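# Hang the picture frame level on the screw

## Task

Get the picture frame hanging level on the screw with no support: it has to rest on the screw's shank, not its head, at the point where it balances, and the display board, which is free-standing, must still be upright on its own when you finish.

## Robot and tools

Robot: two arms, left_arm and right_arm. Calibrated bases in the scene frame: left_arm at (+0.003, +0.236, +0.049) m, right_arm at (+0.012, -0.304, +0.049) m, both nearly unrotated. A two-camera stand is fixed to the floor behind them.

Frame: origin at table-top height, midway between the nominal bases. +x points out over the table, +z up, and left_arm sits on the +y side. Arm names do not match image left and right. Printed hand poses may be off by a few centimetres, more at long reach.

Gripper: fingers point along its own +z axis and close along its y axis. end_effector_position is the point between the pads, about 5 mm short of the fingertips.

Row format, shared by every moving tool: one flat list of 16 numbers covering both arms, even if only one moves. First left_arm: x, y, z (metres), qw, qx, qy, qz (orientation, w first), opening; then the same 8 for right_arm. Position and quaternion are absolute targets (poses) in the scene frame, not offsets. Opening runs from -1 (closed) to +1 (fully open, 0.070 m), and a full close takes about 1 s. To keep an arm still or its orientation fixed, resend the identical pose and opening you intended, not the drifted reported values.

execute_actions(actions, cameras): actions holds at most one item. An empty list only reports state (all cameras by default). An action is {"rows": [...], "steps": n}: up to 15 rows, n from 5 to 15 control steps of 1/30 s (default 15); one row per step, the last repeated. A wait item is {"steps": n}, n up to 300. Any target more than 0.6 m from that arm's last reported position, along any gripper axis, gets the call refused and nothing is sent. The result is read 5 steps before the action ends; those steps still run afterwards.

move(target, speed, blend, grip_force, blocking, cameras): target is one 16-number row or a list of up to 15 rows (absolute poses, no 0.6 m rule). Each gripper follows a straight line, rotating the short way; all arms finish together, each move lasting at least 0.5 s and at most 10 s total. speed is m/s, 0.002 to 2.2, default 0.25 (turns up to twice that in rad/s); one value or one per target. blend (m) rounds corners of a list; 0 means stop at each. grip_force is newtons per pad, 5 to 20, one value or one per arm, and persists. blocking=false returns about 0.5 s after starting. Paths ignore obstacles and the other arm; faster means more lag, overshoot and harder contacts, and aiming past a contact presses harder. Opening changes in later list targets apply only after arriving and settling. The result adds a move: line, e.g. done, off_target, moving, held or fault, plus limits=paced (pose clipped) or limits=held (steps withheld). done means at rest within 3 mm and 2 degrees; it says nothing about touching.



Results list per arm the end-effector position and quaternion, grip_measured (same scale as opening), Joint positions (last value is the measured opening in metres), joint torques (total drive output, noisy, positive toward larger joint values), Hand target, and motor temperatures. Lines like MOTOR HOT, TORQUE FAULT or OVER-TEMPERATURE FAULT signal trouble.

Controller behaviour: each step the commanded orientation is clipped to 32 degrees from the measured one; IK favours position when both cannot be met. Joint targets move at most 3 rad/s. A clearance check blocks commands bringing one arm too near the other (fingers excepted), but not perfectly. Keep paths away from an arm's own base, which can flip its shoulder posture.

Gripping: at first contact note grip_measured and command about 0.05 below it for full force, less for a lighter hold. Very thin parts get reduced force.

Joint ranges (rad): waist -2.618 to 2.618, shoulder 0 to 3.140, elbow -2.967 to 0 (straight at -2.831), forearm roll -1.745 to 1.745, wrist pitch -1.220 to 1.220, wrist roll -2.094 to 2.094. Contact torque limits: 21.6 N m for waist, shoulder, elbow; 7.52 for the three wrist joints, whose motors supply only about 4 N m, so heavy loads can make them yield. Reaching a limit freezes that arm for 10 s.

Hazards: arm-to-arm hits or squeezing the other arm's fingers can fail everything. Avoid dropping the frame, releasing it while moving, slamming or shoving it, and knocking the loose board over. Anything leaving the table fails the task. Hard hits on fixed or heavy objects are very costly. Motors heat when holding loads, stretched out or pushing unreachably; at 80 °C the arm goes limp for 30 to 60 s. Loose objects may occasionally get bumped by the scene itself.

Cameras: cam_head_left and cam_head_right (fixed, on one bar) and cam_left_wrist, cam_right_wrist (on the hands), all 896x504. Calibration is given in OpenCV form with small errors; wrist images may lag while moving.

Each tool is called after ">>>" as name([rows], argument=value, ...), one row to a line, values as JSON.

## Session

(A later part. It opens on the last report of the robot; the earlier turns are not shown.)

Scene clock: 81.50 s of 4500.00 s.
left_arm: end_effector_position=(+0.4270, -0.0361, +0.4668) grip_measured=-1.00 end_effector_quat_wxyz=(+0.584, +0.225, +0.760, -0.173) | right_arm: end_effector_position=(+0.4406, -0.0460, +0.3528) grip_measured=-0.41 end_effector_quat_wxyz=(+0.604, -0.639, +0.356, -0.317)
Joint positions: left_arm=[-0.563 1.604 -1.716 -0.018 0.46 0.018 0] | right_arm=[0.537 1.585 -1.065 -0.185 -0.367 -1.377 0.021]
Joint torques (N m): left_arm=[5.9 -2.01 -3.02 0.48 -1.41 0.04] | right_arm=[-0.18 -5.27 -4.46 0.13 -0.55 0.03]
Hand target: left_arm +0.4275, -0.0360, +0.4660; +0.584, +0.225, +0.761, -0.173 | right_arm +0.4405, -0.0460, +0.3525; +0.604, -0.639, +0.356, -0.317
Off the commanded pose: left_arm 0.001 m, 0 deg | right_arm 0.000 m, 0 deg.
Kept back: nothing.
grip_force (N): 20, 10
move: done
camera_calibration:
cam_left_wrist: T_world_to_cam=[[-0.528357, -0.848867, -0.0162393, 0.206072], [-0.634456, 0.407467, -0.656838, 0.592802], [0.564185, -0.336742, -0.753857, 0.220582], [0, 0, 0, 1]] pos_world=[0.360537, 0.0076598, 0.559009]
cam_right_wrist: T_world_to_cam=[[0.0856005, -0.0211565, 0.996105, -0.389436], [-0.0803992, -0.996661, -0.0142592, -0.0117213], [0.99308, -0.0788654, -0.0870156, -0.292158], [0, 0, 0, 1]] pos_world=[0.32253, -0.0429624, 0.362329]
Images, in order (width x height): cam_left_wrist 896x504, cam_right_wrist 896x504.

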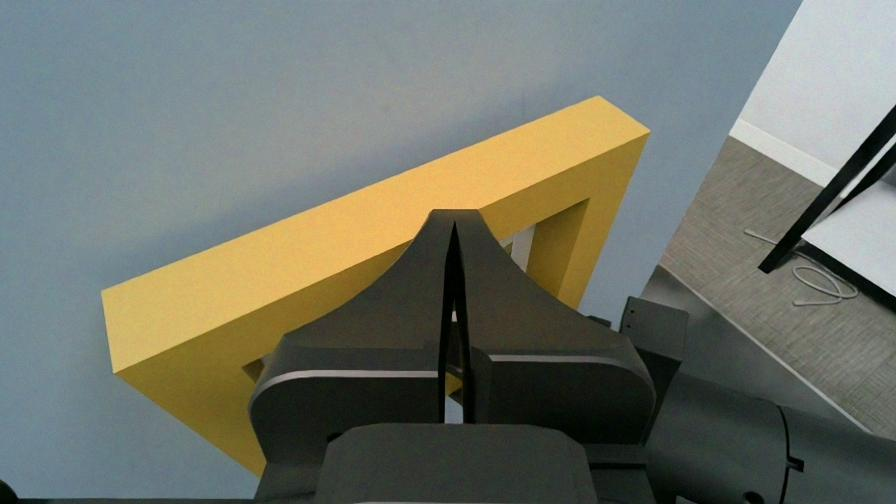

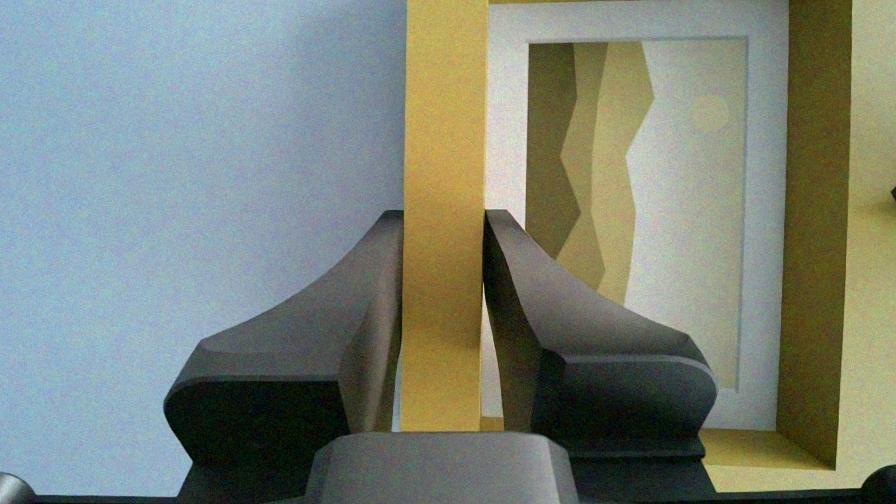

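>>> execute_actions(actions=[], cameras=["cam_head_left","cam_head_right"])

>>> zoom_image(camera="cam_head_left", region=[410, 20, 550, 120])

>>> zoom_image(camera="cam_head_right", region=[390, 10, 530, 110])

Scene clock: 82.07 s of 4500.00 s.
left_arm: end_effector_position=(+0.4272, -0.0362, +0.4664) grip_measured=-1.00 end_effector_quat_wxyz=(+0.584, +0.225, +0.760, -0.173) | right_arm: end_effector_position=(+0.4406, -0.0460, +0.3528) grip_measured=-0.41 end_effector_quat_wxyz=(+0.604, -0.639, +0.356, -0.317)
Joint positions: left_arm=[-0.563 1.605 -1.716 -0.018 0.46 0.018 0] | right_arm=[0.537 1.585 -1.065 -0.185 -0.367 -1.377 0.021]
Joint torques (N m): left_arm=[6.27 -1.44 -2.23 0.47 -1.25 0.02] | right_arm=[-0.05 -4.89 -4.22 0.08 -0.5 0.01]
Motor temperatures (°C): left_arm=[31 33 33 33 37 30] | right_arm=[30 31 34 35 40 32]
Hand target: left_arm +0.4275, -0.0360, +0.4660; +0.584, +0.225, +0.761, -0.173 | right_arm +0.4405, -0.0460, +0.3525; +0.604, -0.639, +0.356, -0.317
Off the commanded pose: left_arm 0.001 m, 0 deg | right_arm 0.000 m, 0 deg.
Steps of this call (1-17: nothing new was sent). Readings (end_effector_position of left_arm | right_arm):
1: (+0.4270, -0.0361, +0.4668) | (+0.4406, -0.0460, +0.3528)
2: (+0.4270, -0.0361, +0.4668) | (+0.4406, -0.0460, +0.3528)
4: (+0.4270, -0.0361, +0.4668) | (+0.4406, -0.0460, +0.3528)
8: (+0.4270, -0.0361, +0.4668) | (+0.4406, -0.0460, +0.3528)
17: the state above
grip_force (N): 20, 10
Images, in order (width x height): cam_head_left 896x504, cam_head_right 896x504.

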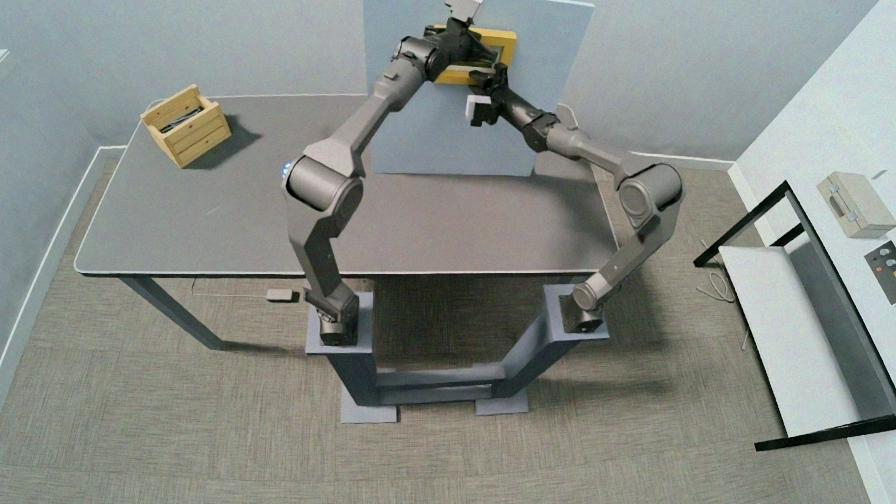

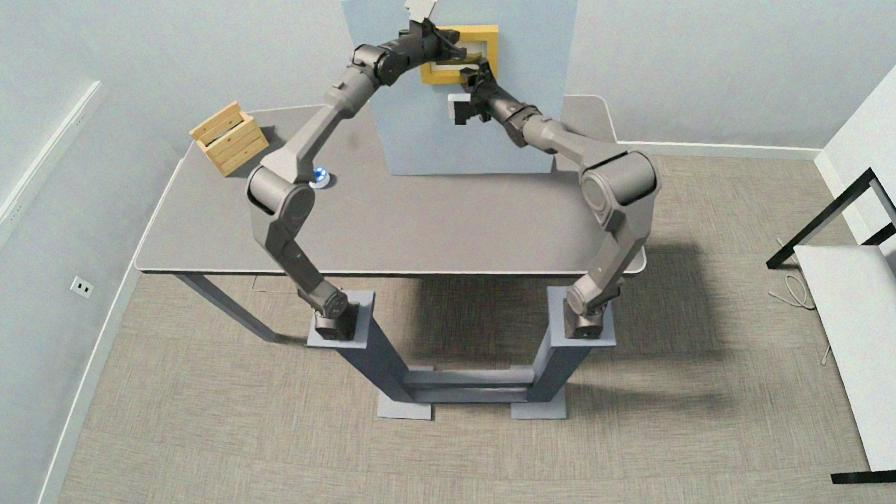

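Scaled by 3.600 from the camera's 896x504 image, which has a finer 1280x720 frame.

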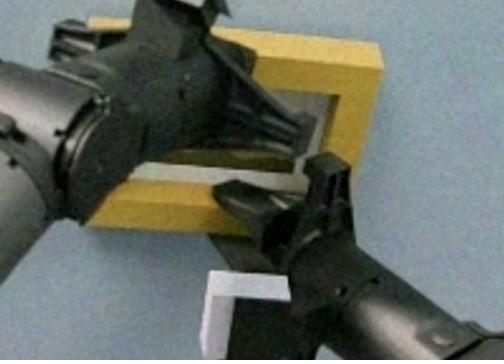

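Scaled by 3.600 from the camera's 896x504 image, which has a finer 1280x720 frame.

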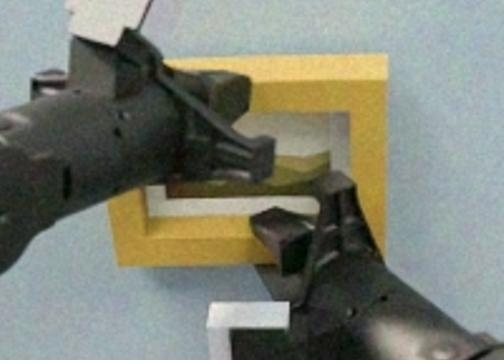

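>>> move([
  [0.4275,-0.036,0.4615,0.5837,0.2253,0.7607,-0.1729,-1,0.4405,-0.0460,0.348,0.6038,-0.6391,0.3563,-0.3166,-0.72],
  [0.4275,-0.036,0.4595,0.5837,0.2253,0.7607,-0.1729,-1,0.4405,-0.0460,0.346,0.6038,-0.6391,0.3563,-0.3166,-0.72],
], speed=0.02, cameras=["cam_left_wrist"])

>>> move(target=[0.4275,-0.036,0.4575,0.5837,0.2253,0.7607,-0.1729,-1,0.4405,-0.0460,0.344,0.6038,-0.6391,0.3563,-0.3166,-0.72], speed=0.02, cameras=["cam_left_wrist","cam_right_wrist"])

Scene clock: 83.27 s of 4500.00 s.
left_arm: end_effector_position=(+0.4276, -0.0365, +0.4586) grip_measured=-1.00 end_effector_quat_wxyz=(+0.583, +0.226, +0.761, -0.173) | right_arm: end_effector_position=(+0.4404, -0.0460, +0.3458) grip_measured=-0.41 end_effector_quat_wxyz=(+0.604, -0.639, +0.356, -0.316)
Joint positions: left_arm=[-0.563 1.6 -1.681 -0.019 0.432 0.02 0] | right_arm=[0.537 1.593 -1.046 -0.174 -0.393 -1.389 0.021]
Joint torques (N m): left_arm=[6.36 -2.26 -1.89 0.45 -1.26 -0.03] | right_arm=[-0.15 -5.98 -4.67 0.2 -1 0.11]
Hand target: left_arm +0.4275, -0.0360, +0.4595; +0.584, +0.225, +0.761, -0.173 | right_arm +0.4405, -0.0460, +0.3460; +0.604, -0.639, +0.356, -0.317
Off the commanded pose: left_arm 0.001 m, 0 deg | right_arm 0.000 m, 0 deg.
Kept back: nothing.
grip_force (N): 20, 10
move: done
camera_calibration:
cam_left_wrist: T_world_to_cam=[[-0.528517, -0.848751, -0.0170542, 0.206417], [-0.636187, 0.409295, -0.654021, 0.587487], [0.562082, -0.334812, -0.756284, 0.216003], [0, 0, 0, 1]] pos_world=[0.361435, 0.00706188, 0.551109]
Images, in order (width x height): cam_left_wrist 896x504.

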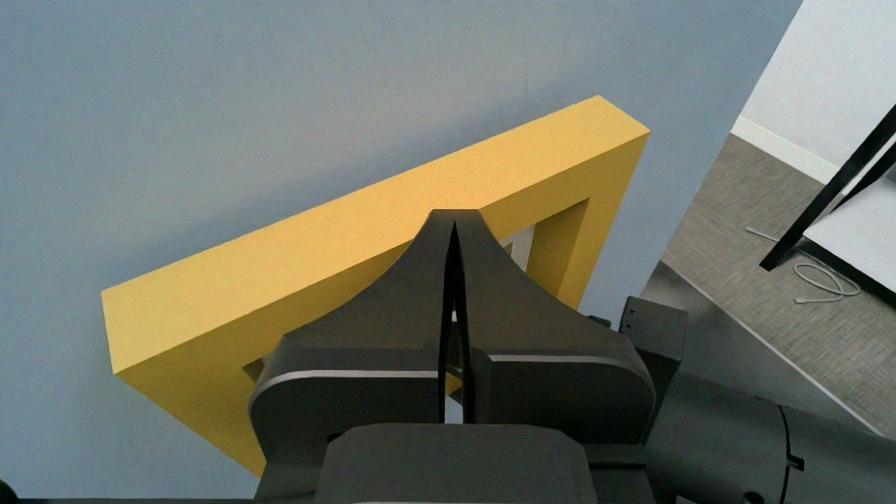

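Scene clock: 83.97 s of 4500.00 s.
left_arm: end_effector_position=(+0.4277, -0.0359, +0.4578) grip_measured=-1.00 end_effector_quat_wxyz=(+0.584, +0.225, +0.760, -0.173) | right_arm: end_effector_position=(+0.4404, -0.0460, +0.3449) grip_measured=-0.41 end_effector_quat_wxyz=(+0.604, -0.639, +0.356, -0.317)
Joint positions: left_arm=[-0.562 1.597 -1.672 -0.019 0.423 0.02 0] | right_arm=[0.537 1.595 -1.042 -0.171 -0.402 -1.393 0.021]
Joint torques (N m): left_arm=[5.49 -2.24 -0.72 0.37 -0.73 0.03] | right_arm=[-0.2 -5.25 -4.07 0.19 -0.93 0.06]
Hand target: left_arm +0.4275, -0.0360, +0.4575; +0.584, +0.225, +0.761, -0.173 | right_arm +0.4405, -0.0460, +0.3440; +0.604, -0.639, +0.356, -0.317
Off the commanded pose: left_arm 0.000 m, 0 deg | right_arm 0.001 m, 0 deg.
Kept back: nothing.
grip_force (N): 20, 10
move: done
camera_calibration:
cam_left_wrist: T_world_to_cam=[[-0.527562, -0.849347, -0.0169671, 0.206415], [-0.635251, 0.407682, -0.655935, 0.587189], [0.564034, -0.335268, -0.754626, 0.213945], [0, 0, 0, 1]] pos_world=[0.361237, 0.00766091, 0.550109]
cam_right_wrist: T_world_to_cam=[[0.0838049, -0.0214437, 0.996251, -0.380841], [-0.0798003, -0.996702, -0.0147406, -0.0118752], [0.993282, -0.0782658, -0.0852397, -0.293333], [0, 0, 0, 1]] pos_world=[0.322331, -0.0429606, 0.354235]
Images, in order (width x height): cam_left_wrist 896x504, cam_right_wrist 896x504.

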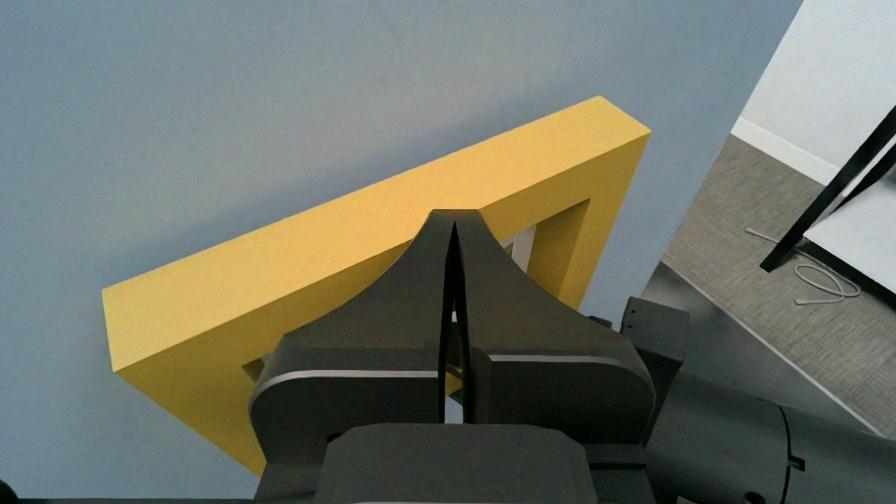

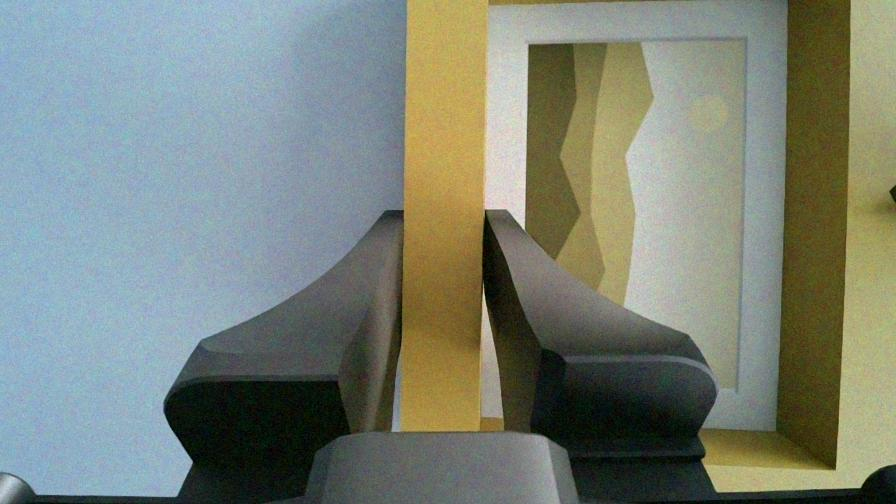

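>>> move([
  [0.4275,-0.036,0.4555,0.5837,0.2253,0.7607,-0.1729,-1,0.4405,-0.0460,0.342,0.6038,-0.6391,0.3563,-0.3166,-0.72],
  [0.4275,-0.036,0.4535,0.5837,0.2253,0.7607,-0.1729,-1,0.4405,-0.0460,0.340,0.6038,-0.6391,0.3563,-0.3166,-0.72],
], speed=0.02, cameras=["cam_left_wrist","cam_right_wrist"])

Scene clock: 85.23 s of 4500.00 s.
left_arm: end_effector_position=(+0.4274, -0.0357, +0.4550) grip_measured=-1.00 end_effector_quat_wxyz=(+0.585, +0.225, +0.760, -0.173) | right_arm: end_effector_position=(+0.4404, -0.0460, +0.3433) grip_measured=-0.41 end_effector_quat_wxyz=(+0.607, -0.636, +0.355, -0.318)
Joint positions: left_arm=[-0.562 1.592 -1.651 -0.02 0.404 0.021 0] | right_arm=[0.537 1.598 -1.033 -0.164 -0.421 -1.4 0.021]
Joint torques (N m): left_arm=[2.41 0.51 1.46 0.12 1.32 -0.06] | right_arm=[0.51 -0.6 -0.21 -0.14 1.04 0.18]
Hand target: left_arm +0.4275, -0.0360, +0.4535; +0.584, +0.225, +0.761, -0.173 | right_arm +0.4405, -0.0460, +0.3400; +0.604, -0.639, +0.356, -0.317
Off the commanded pose: left_arm 0.001 m, 0 deg | right_arm 0.003 m, 1 deg.
Kept back: nothing.
grip_force (N): 20, 10
move: done
camera_calibration:
cam_left_wrist: T_world_to_cam=[[-0.527516, -0.849378, -0.0168602, 0.206279], [-0.633456, 0.406484, -0.65841, 0.585433], [0.566092, -0.336641, -0.752471, 0.210076], [0, 0, 0, 1]] pos_world=[0.360739, 0.00795947, 0.547009]
cam_right_wrist: T_world_to_cam=[[0.0783572, -0.0254278, 0.996601, -0.377093], [-0.0796939, -0.996635, -0.0191627, -0.0103917], [0.993735, -0.0779215, -0.08012, -0.295362], [0, 0, 0, 1]] pos_world=[0.322231, -0.0429603, 0.351947]
Images, in order (width x height): cam_left_wrist 896x504, cam_right_wrist 896x504.

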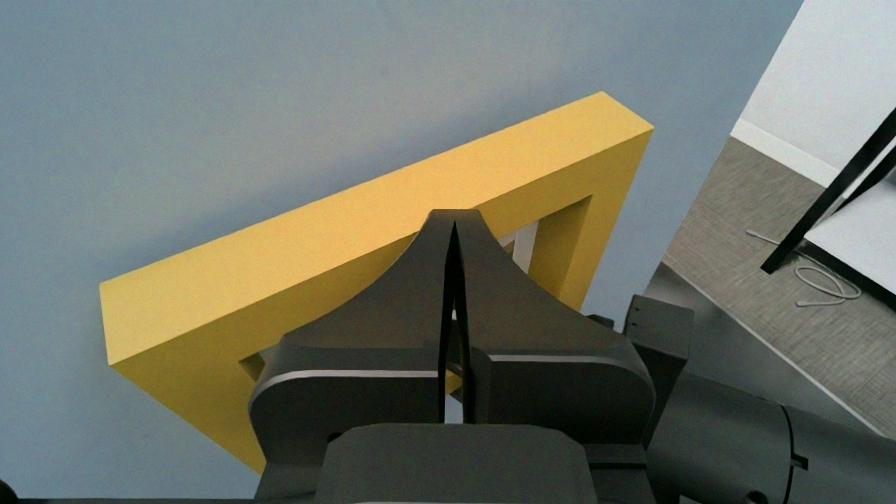

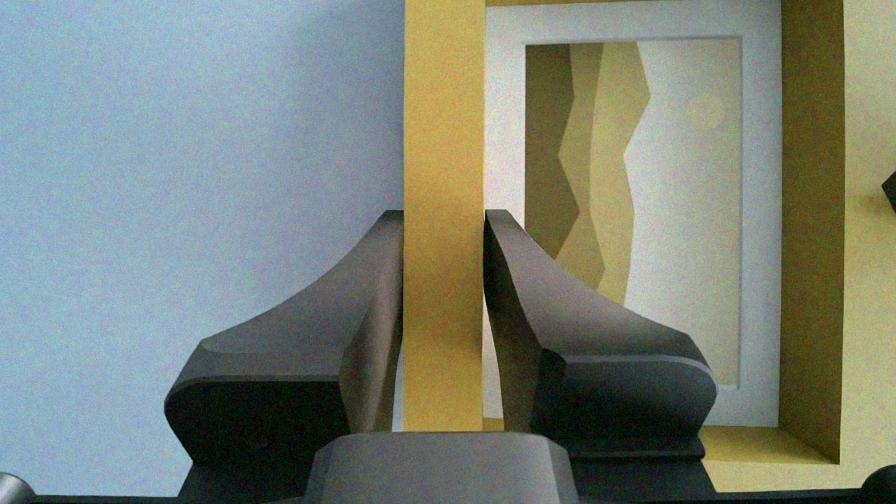

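>>> move([
  [0.4275,-0.036,0.4550,0.5837,0.2253,0.7607,-0.1729,-1,0.4405,-0.0460,0.3425,0.6038,-0.6391,0.3563,-0.3166,-0.72],
  [0.360,-0.036,0.460,0.5837,0.2253,0.7607,-0.1729,-1,0.4405,-0.0460,0.3425,0.6038,-0.6391,0.3563,-0.3166,-0.72],
], speed=0.1)

>>> move([
  [0.40,0.30,0.46,0.315,-0.330,0.651,-0.607,1,0.4405,-0.0460,0.3425,0.6038,-0.6391,0.3563,-0.3166,-0.72],
  [0.497,0.235,0.42,0.315,-0.330,0.651,-0.607,1,0.4405,-0.0460,0.3425,0.6038,-0.6391,0.3563,-0.3166,-0.72],
], speed=0.4, blend=[0.03,0], cameras=["cam_left_wrist"])

>>> zoom_image(camera="cam_left_wrist", region=[450, 330, 650, 450])

Scene clock: 87.33 s of 4500.00 s.
left_arm: end_effector_position=(+0.3598, -0.0360, +0.4605) grip_measured=-1.00 end_effector_quat_wxyz=(+0.584, +0.225, +0.760, -0.173) | right_arm: end_effector_position=(+0.4405, -0.0459, +0.3417) grip_measured=-0.41 end_effector_quat_wxyz=(+0.603, -0.640, +0.356, -0.316)
Joint positions: left_arm=[-0.717 1.404 -1.475 0.335 0.443 -0.343 0] | right_arm=[0.537 1.598 -1.036 -0.169 -0.407 -1.396 0.021]
Joint torques (N m): left_arm=[0.46 -5 -3.12 -0.03 -1.15 0.04] | right_arm=[-1.05 0.54 0.48 0.17 2 0.54]
Hand target: left_arm +0.3600, -0.0360, +0.4600; +0.584, +0.225, +0.761, -0.173 | right_arm +0.4405, -0.0460, +0.3425; +0.604, -0.639, +0.356, -0.317
Off the commanded pose: left_arm 0.000 m, 0 deg | right_arm 0.001 m, 0 deg.
Kept back: nothing.
grip_force (N): 20, 10
move: done

Scene clock: 90.13 s of 4500.00 s.
left_arm: end_effector_position=(+0.4977, +0.2351, +0.4198) grip_measured=+0.98 end_effector_quat_wxyz=(+0.315, -0.330, +0.651, -0.607) | right_arm: end_effector_position=(+0.4404, -0.0460, +0.3421) grip_measured=-0.41 end_effector_quat_wxyz=(+0.603, -0.639, +0.356, -0.317)
Joint positions: left_arm=[0.392 1.748 -1.54 -1.571 1.006 0.113 0.069] | right_arm=[0.537 1.597 -1.036 -0.169 -0.407 -1.396 0.021]
Joint torques (N m): left_arm=[0.56 -8.33 -2.7 -0.62 0.22 -0.12] | right_arm=[-1.27 -0.85 -0.47 0.26 1.38 0.49]
Hand target: left_arm +0.4970, +0.2350, +0.4200; +0.315, -0.330, +0.651, -0.607 | right_arm +0.4405, -0.0460, +0.3425; +0.604, -0.639, +0.356, -0.317
Off the commanded pose: left_arm 0.001 m, 0 deg | right_arm 0.000 m, 0 deg.
Kept back: nothing.
grip_force (N): 20, 10
move: done
camera_calibration:
cam_left_wrist: T_world_to_cam=[[0.0590146, -0.0682711, 0.99592, -0.427895], [-0.937407, -0.346782, 0.0317752, 0.53531], [0.343198, -0.935458, -0.084463, 0.206356], [0, 0, 0, 1]] pos_world=[0.456235, 0.349461, 0.426569]
Images, in order (width x height): cam_left_wrist 896x504.

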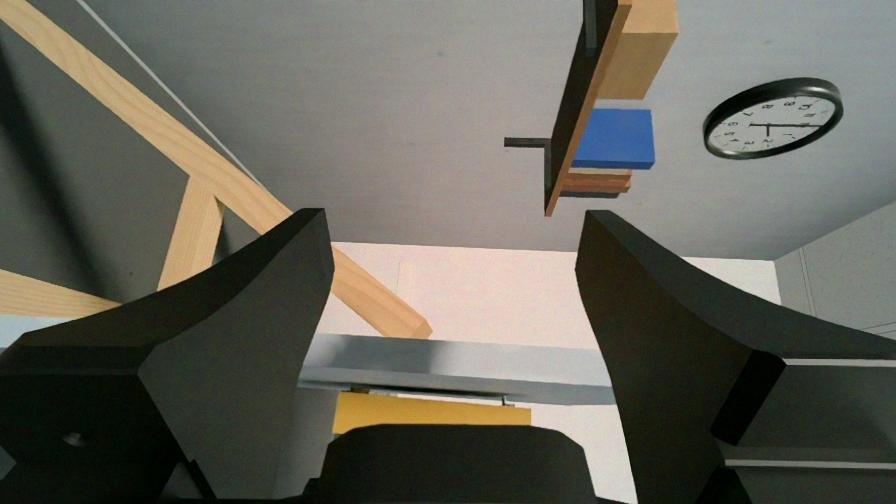

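Scaled by 2.520 from the camera's 896x504 image, which has a finer 1280x720 frame.

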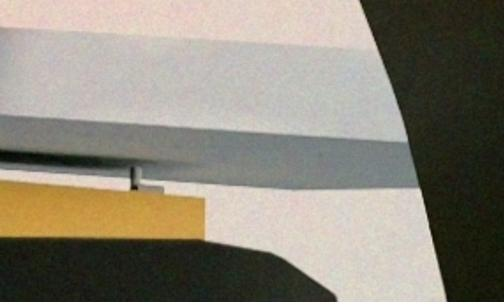

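>>> zoom_image(camera="cam_left_wrist", region=[476, 380, 536, 416])

>>> zoom_image(camera="cam_left_wrist", region=[310, 370, 430, 442])

Scaled by 8.400 from the camera's 896x504 image, which has a finer 1280x720 frame.

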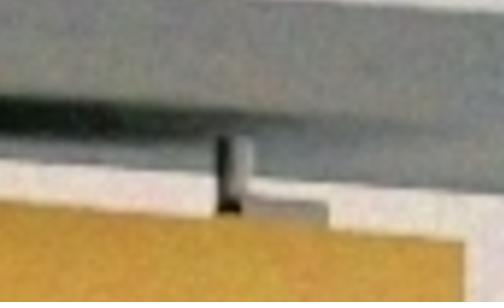

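Scaled by 4.200 from the camera's 896x504 image, which has a finer 1280x720 frame.

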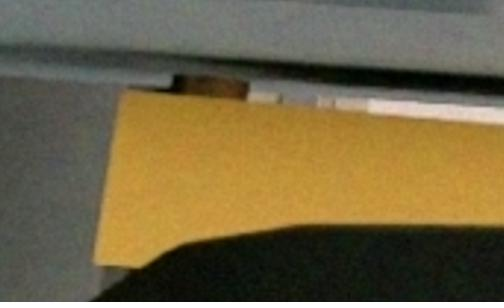

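>>> move(target=[0.497,0.235,0.42,0.315,-0.330,0.651,-0.607,1,0.4405,-0.0460,0.3425,0.6038,-0.6391,0.3563,-0.3166,-0.3], cameras=["cam_left_wrist","cam_right_wrist","cam_head_left","cam_head_right"])

>>> zoom_image(camera="cam_left_wrist", region=[476, 380, 536, 416])

>>> zoom_image(camera="cam_head_right", region=[390, 10, 530, 110])

Scene clock: 91.70 s of 4500.00 s.
left_arm: end_effector_position=(+0.4972, +0.2349, +0.4198) grip_measured=+0.98 end_effector_quat_wxyz=(+0.315, -0.330, +0.651, -0.607) | right_arm: end_effector_position=(+0.4405, -0.0461, +0.3417) grip_measured=-0.30 end_effector_quat_wxyz=(+0.603, -0.640, +0.357, -0.316)
Joint positions: left_arm=[0.392 1.747 -1.538 -1.571 1.006 0.112 0.069] | right_arm=[0.537 1.597 -1.036 -0.168 -0.405 -1.396 0.025]
Joint torques (N m): left_arm=[0.32 -8.31 -2.68 -0.65 0.23 -0.13] | right_arm=[0.26 -2.54 -1.79 -0.05 0.07 0.37]
Hand target: left_arm +0.4970, +0.2350, +0.4200; +0.315, -0.330, +0.651, -0.607 | right_arm +0.4405, -0.0460, +0.3425; +0.604, -0.639, +0.356, -0.317
Off the commanded pose: left_arm 0.000 m, 0 deg | right_arm 0.001 m, 0 deg.
Kept back: nothing.
grip_force (N): 20, 10
move: done
camera_calibration:
cam_left_wrist: T_world_to_cam=[[0.0597714, -0.0683244, 0.995871, -0.428185], [-0.937398, -0.346742, 0.0324728, 0.534457], [0.343092, -0.935469, -0.0847724, 0.206525], [0, 0, 0, 1]] pos_world=[0.455735, 0.349261, 0.426569]
cam_right_wrist: T_world_to_cam=[[0.088266, -0.0192827, 0.99591, -0.379375], [-0.0806867, -0.996666, -0.0121462, -0.0126343], [0.992824, -0.0792846, -0.0895275, -0.292059], [0, 0, 0, 1]] pos_world=[0.32243, -0.0430634, 0.351523]

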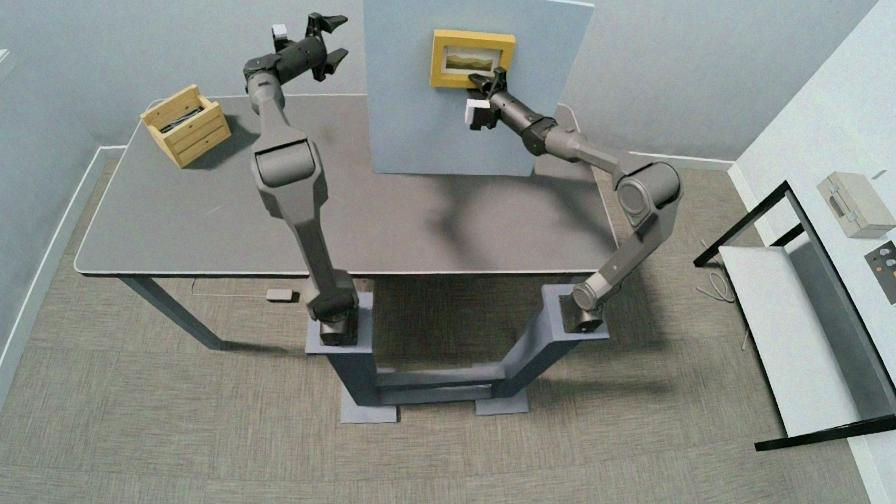

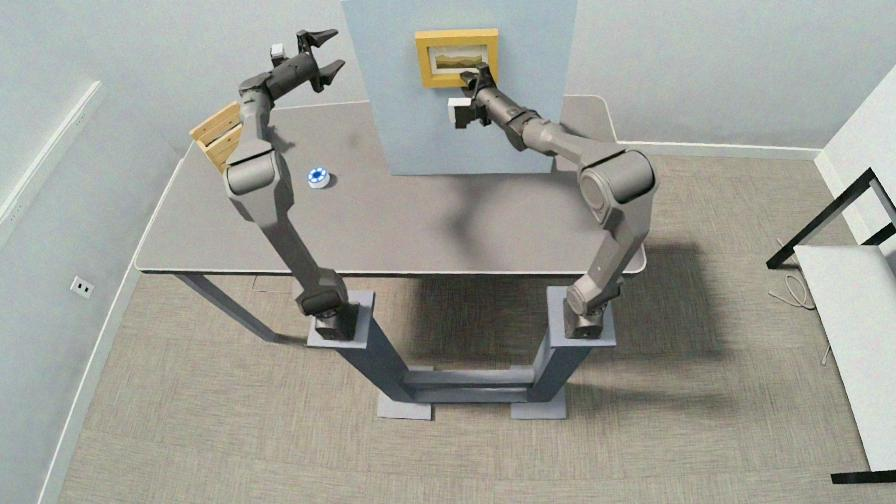

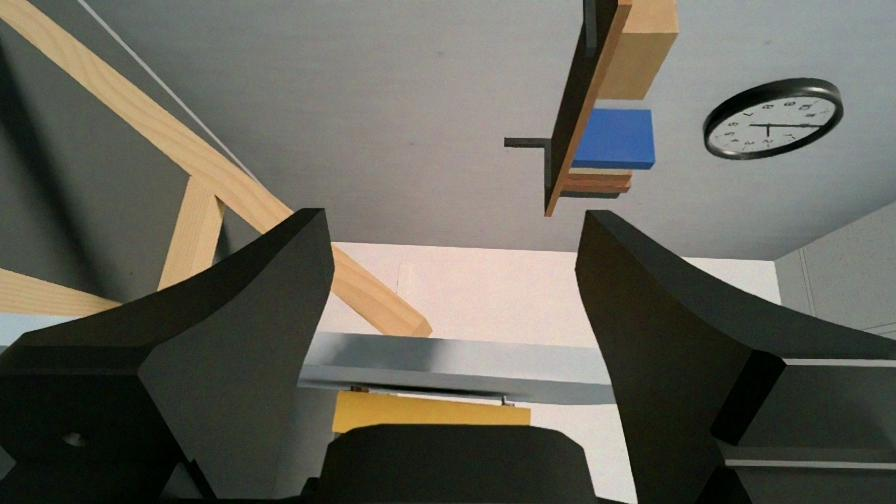

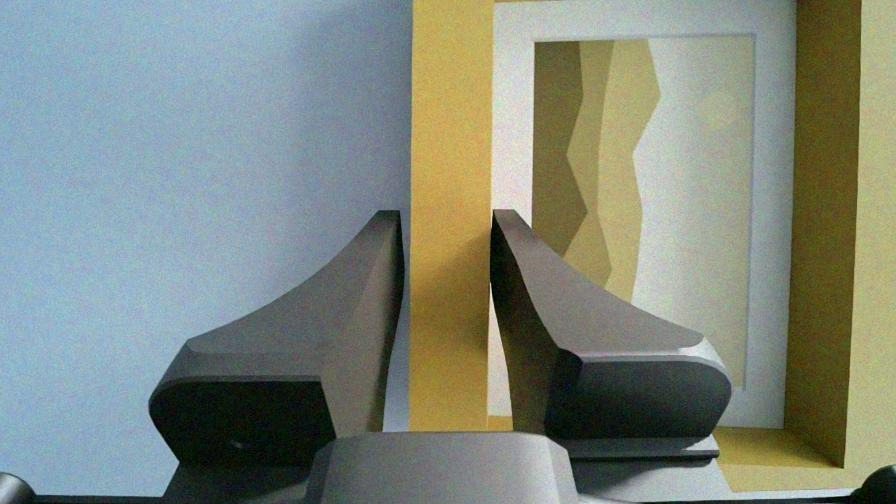

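Scaled by 8.400 from the camera's 896x504 image, which has a finer 1280x720 frame.

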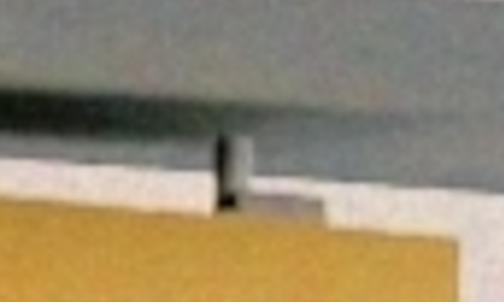

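Scaled by 3.600 from the camera's 896x504 image, which has a finer 1280x720 frame.

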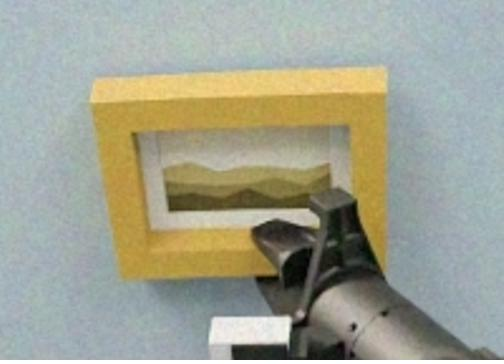

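>>> move([
  [0.497,0.235,0.42,0.315,-0.330,0.651,-0.607,1,0.4405,-0.0460,0.3435,0.6038,-0.6391,0.3563,-0.3166,-0.15],
  [0.497,0.235,0.42,0.315,-0.330,0.651,-0.607,1,0.34,-0.05,0.3435,0.5891,-0.6514,0.2861,-0.3830,0],
], speed=[0.1,0.12], cameras=["cam_left_wrist","cam_right_wrist","cam_head_left","cam_head_right"])

>>> zoom_image(camera="cam_left_wrist", region=[476, 380, 536, 416])

>>> zoom_image(camera="cam_head_right", region=[390, 10, 530, 110])

>>> zoom_image(camera="cam_head_left", region=[410, 20, 550, 120])

Scene clock: 94.50 s of 4500.00 s.
left_arm: end_effector_position=(+0.4972, +0.2349, +0.4198) grip_measured=+0.98 end_effector_quat_wxyz=(+0.315, -0.330, +0.651, -0.607) | right_arm: end_effector_position=(+0.3398, -0.0501, +0.3432) grip_measured=+0.00 end_effector_quat_wxyz=(-0.589, +0.652, -0.286, +0.383)
Joint positions: left_arm=[0.392 1.747 -1.538 -1.571 1.006 0.112 0.069] | right_arm=[0.773 1.32 -0.7 0.329 -0.544 -2.016 0.035]
Joint torques (N m): left_arm=[0.47 -8.42 -2.66 -0.61 0.18 -0.11] | right_arm=[-0.47 -2.91 -4.71 -0.27 -0.83 0.36]
Hand target: left_arm +0.4970, +0.2350, +0.4200; +0.315, -0.330, +0.651, -0.607 | right_arm +0.3400, -0.0500, +0.3435; -0.589, +0.651, -0.286, +0.383
Off the commanded pose: left_arm 0.000 m, 0 deg | right_arm 0.000 m, 0 deg.
Kept back: nothing.
grip_force (N): 20, 10
move: done
camera_calibration:
cam_left_wrist: T_world_to_cam=[[0.0597714, -0.0683244, 0.995871, -0.428185], [-0.937398, -0.346742, 0.0324728, 0.534457], [0.343092, -0.935469, -0.0847724, 0.206525], [0, 0, 0, 1]] pos_world=[0.455735, 0.349261, 0.426569]
cam_right_wrist: T_world_to_cam=[[-0.0651357, 0.105664, 0.992266, -0.312428], [-0.0774161, -0.991916, 0.100544, -0.0641939], [0.994869, -0.0702683, 0.0727892, -0.248198], [0, 0, 0, 1]] pos_world=[0.221605, -0.0481032, 0.334532]

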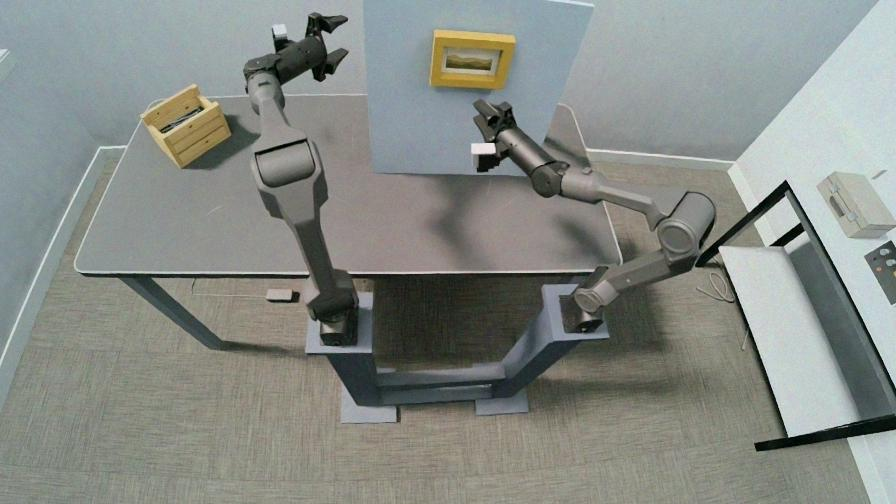

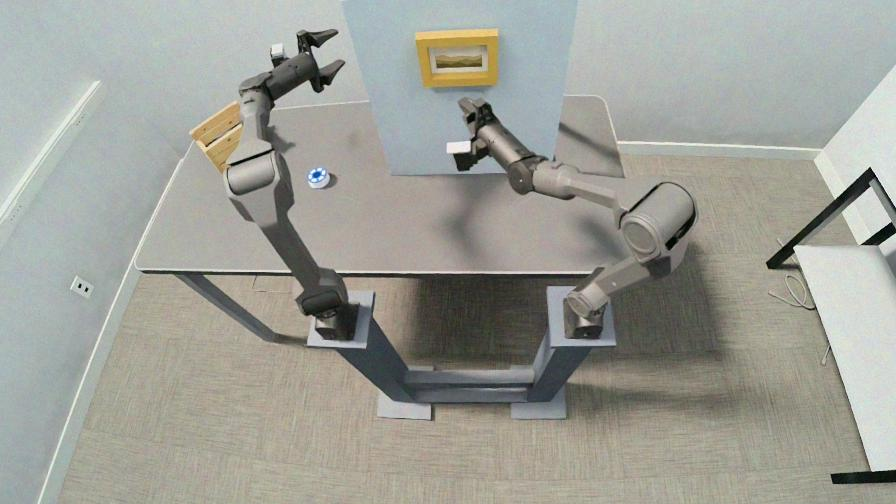

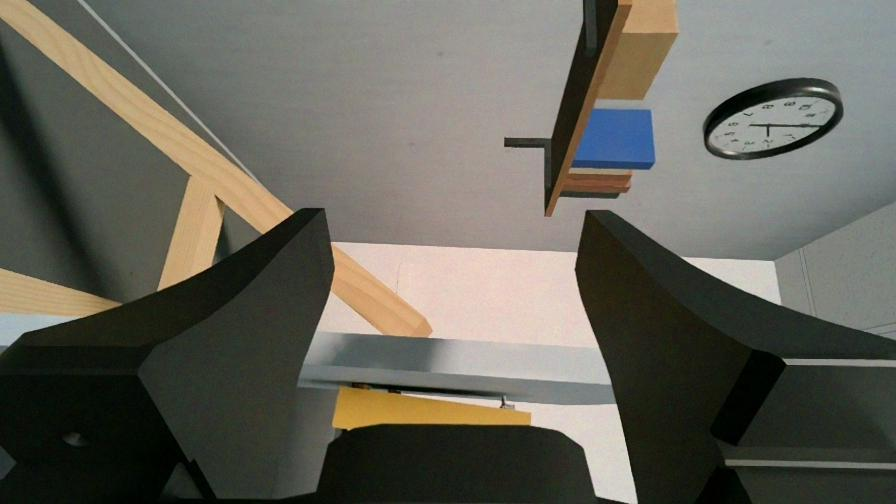

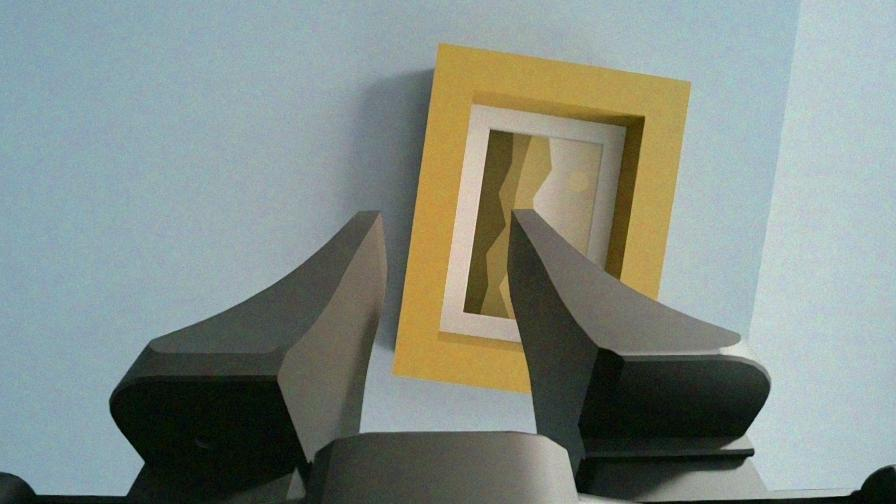

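Scaled by 8.400 from the camera's 896x504 image, which has a finer 1280x720 frame.

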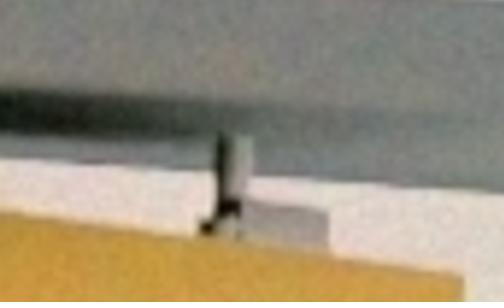

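Scaled by 3.600 from the camera's 896x504 image, which has a finer 1280x720 frame.

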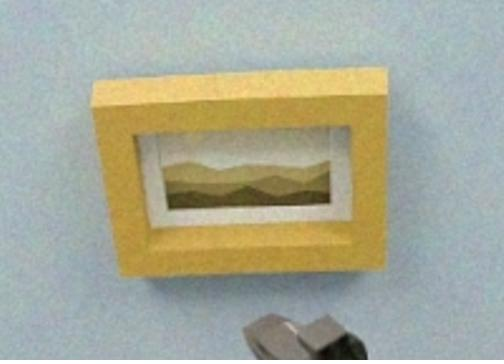

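Scaled by 3.600 from the camera's 896x504 image, which has a finer 1280x720 frame.

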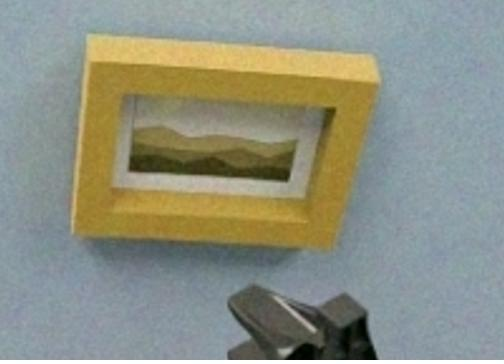

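>>> zoom_image(camera="cam_right_wrist", region=[600, 0, 850, 250])

>>> zoom_image(camera="cam_right_wrist", region=[360, 20, 710, 400])

>>> zoom_image(camera="cam_left_wrist", region=[310, 370, 430, 442])

Scaled by 2.016 from the camera's 896x504 image, which has a finer 1280x720 frame.

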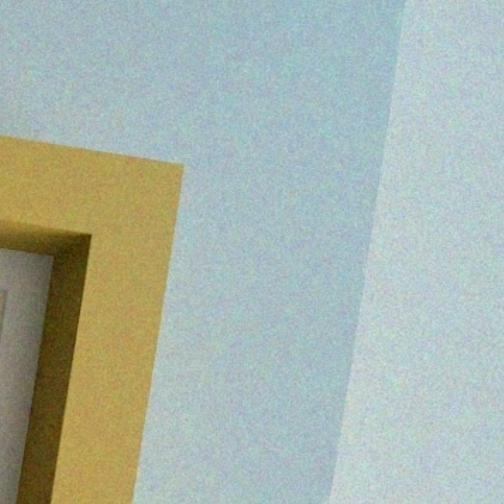

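Scaled by 1.326 from the camera's 896x504 image, which has a finer 1280x720 frame.

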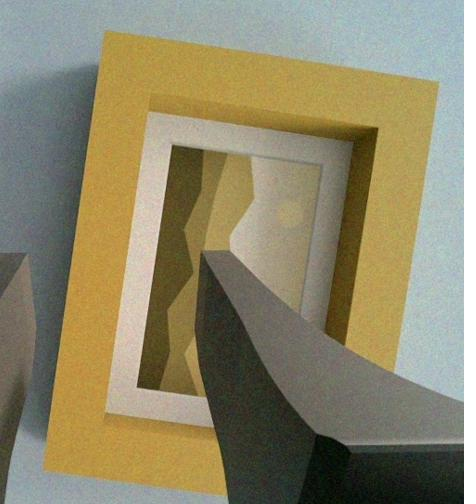

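Scaled by 4.200 from the camera's 896x504 image, which has a finer 1280x720 frame.

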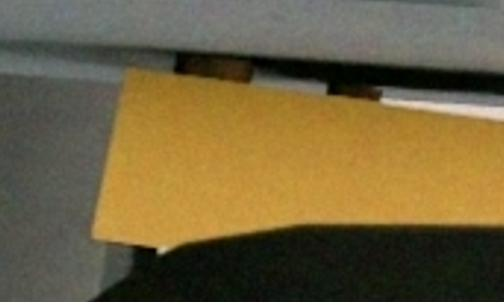

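>>> zoom_image(camera="cam_head_right", region=[340, 0, 620, 190])

>>> zoom_image(camera="cam_head_left", region=[350, 0, 610, 190])

Scaled by 1.800 from the camera's 896x504 image, which has a finer 1280x720 frame.

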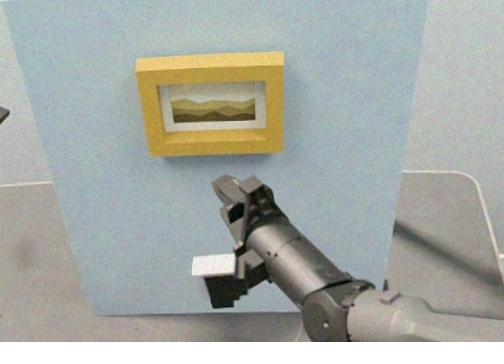

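Scaled by 1.938 from the camera's 896x504 image, which has a finer 1280x720 frame.

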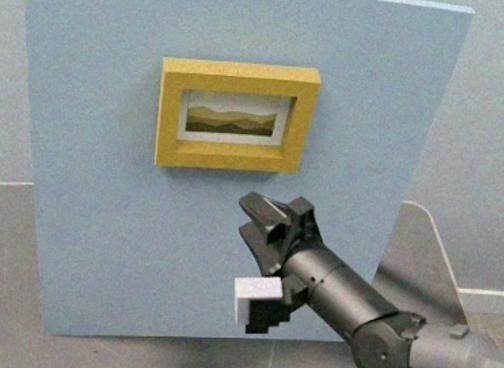

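>>> zoom_image(camera="cam_left_wrist", region=[494, 394, 519, 412])

Scaled by 20.160 from the camera's 896x504 image, which has a finer 1280x720 frame.

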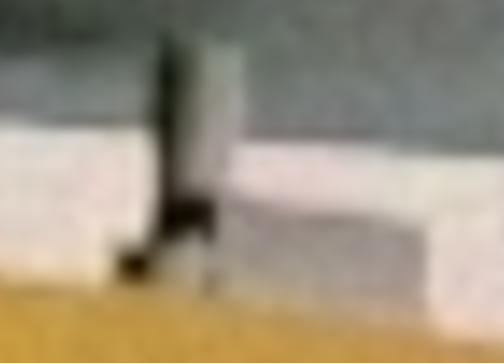

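>>> finished_scene(scene=1)

The scene is finished: the task was done.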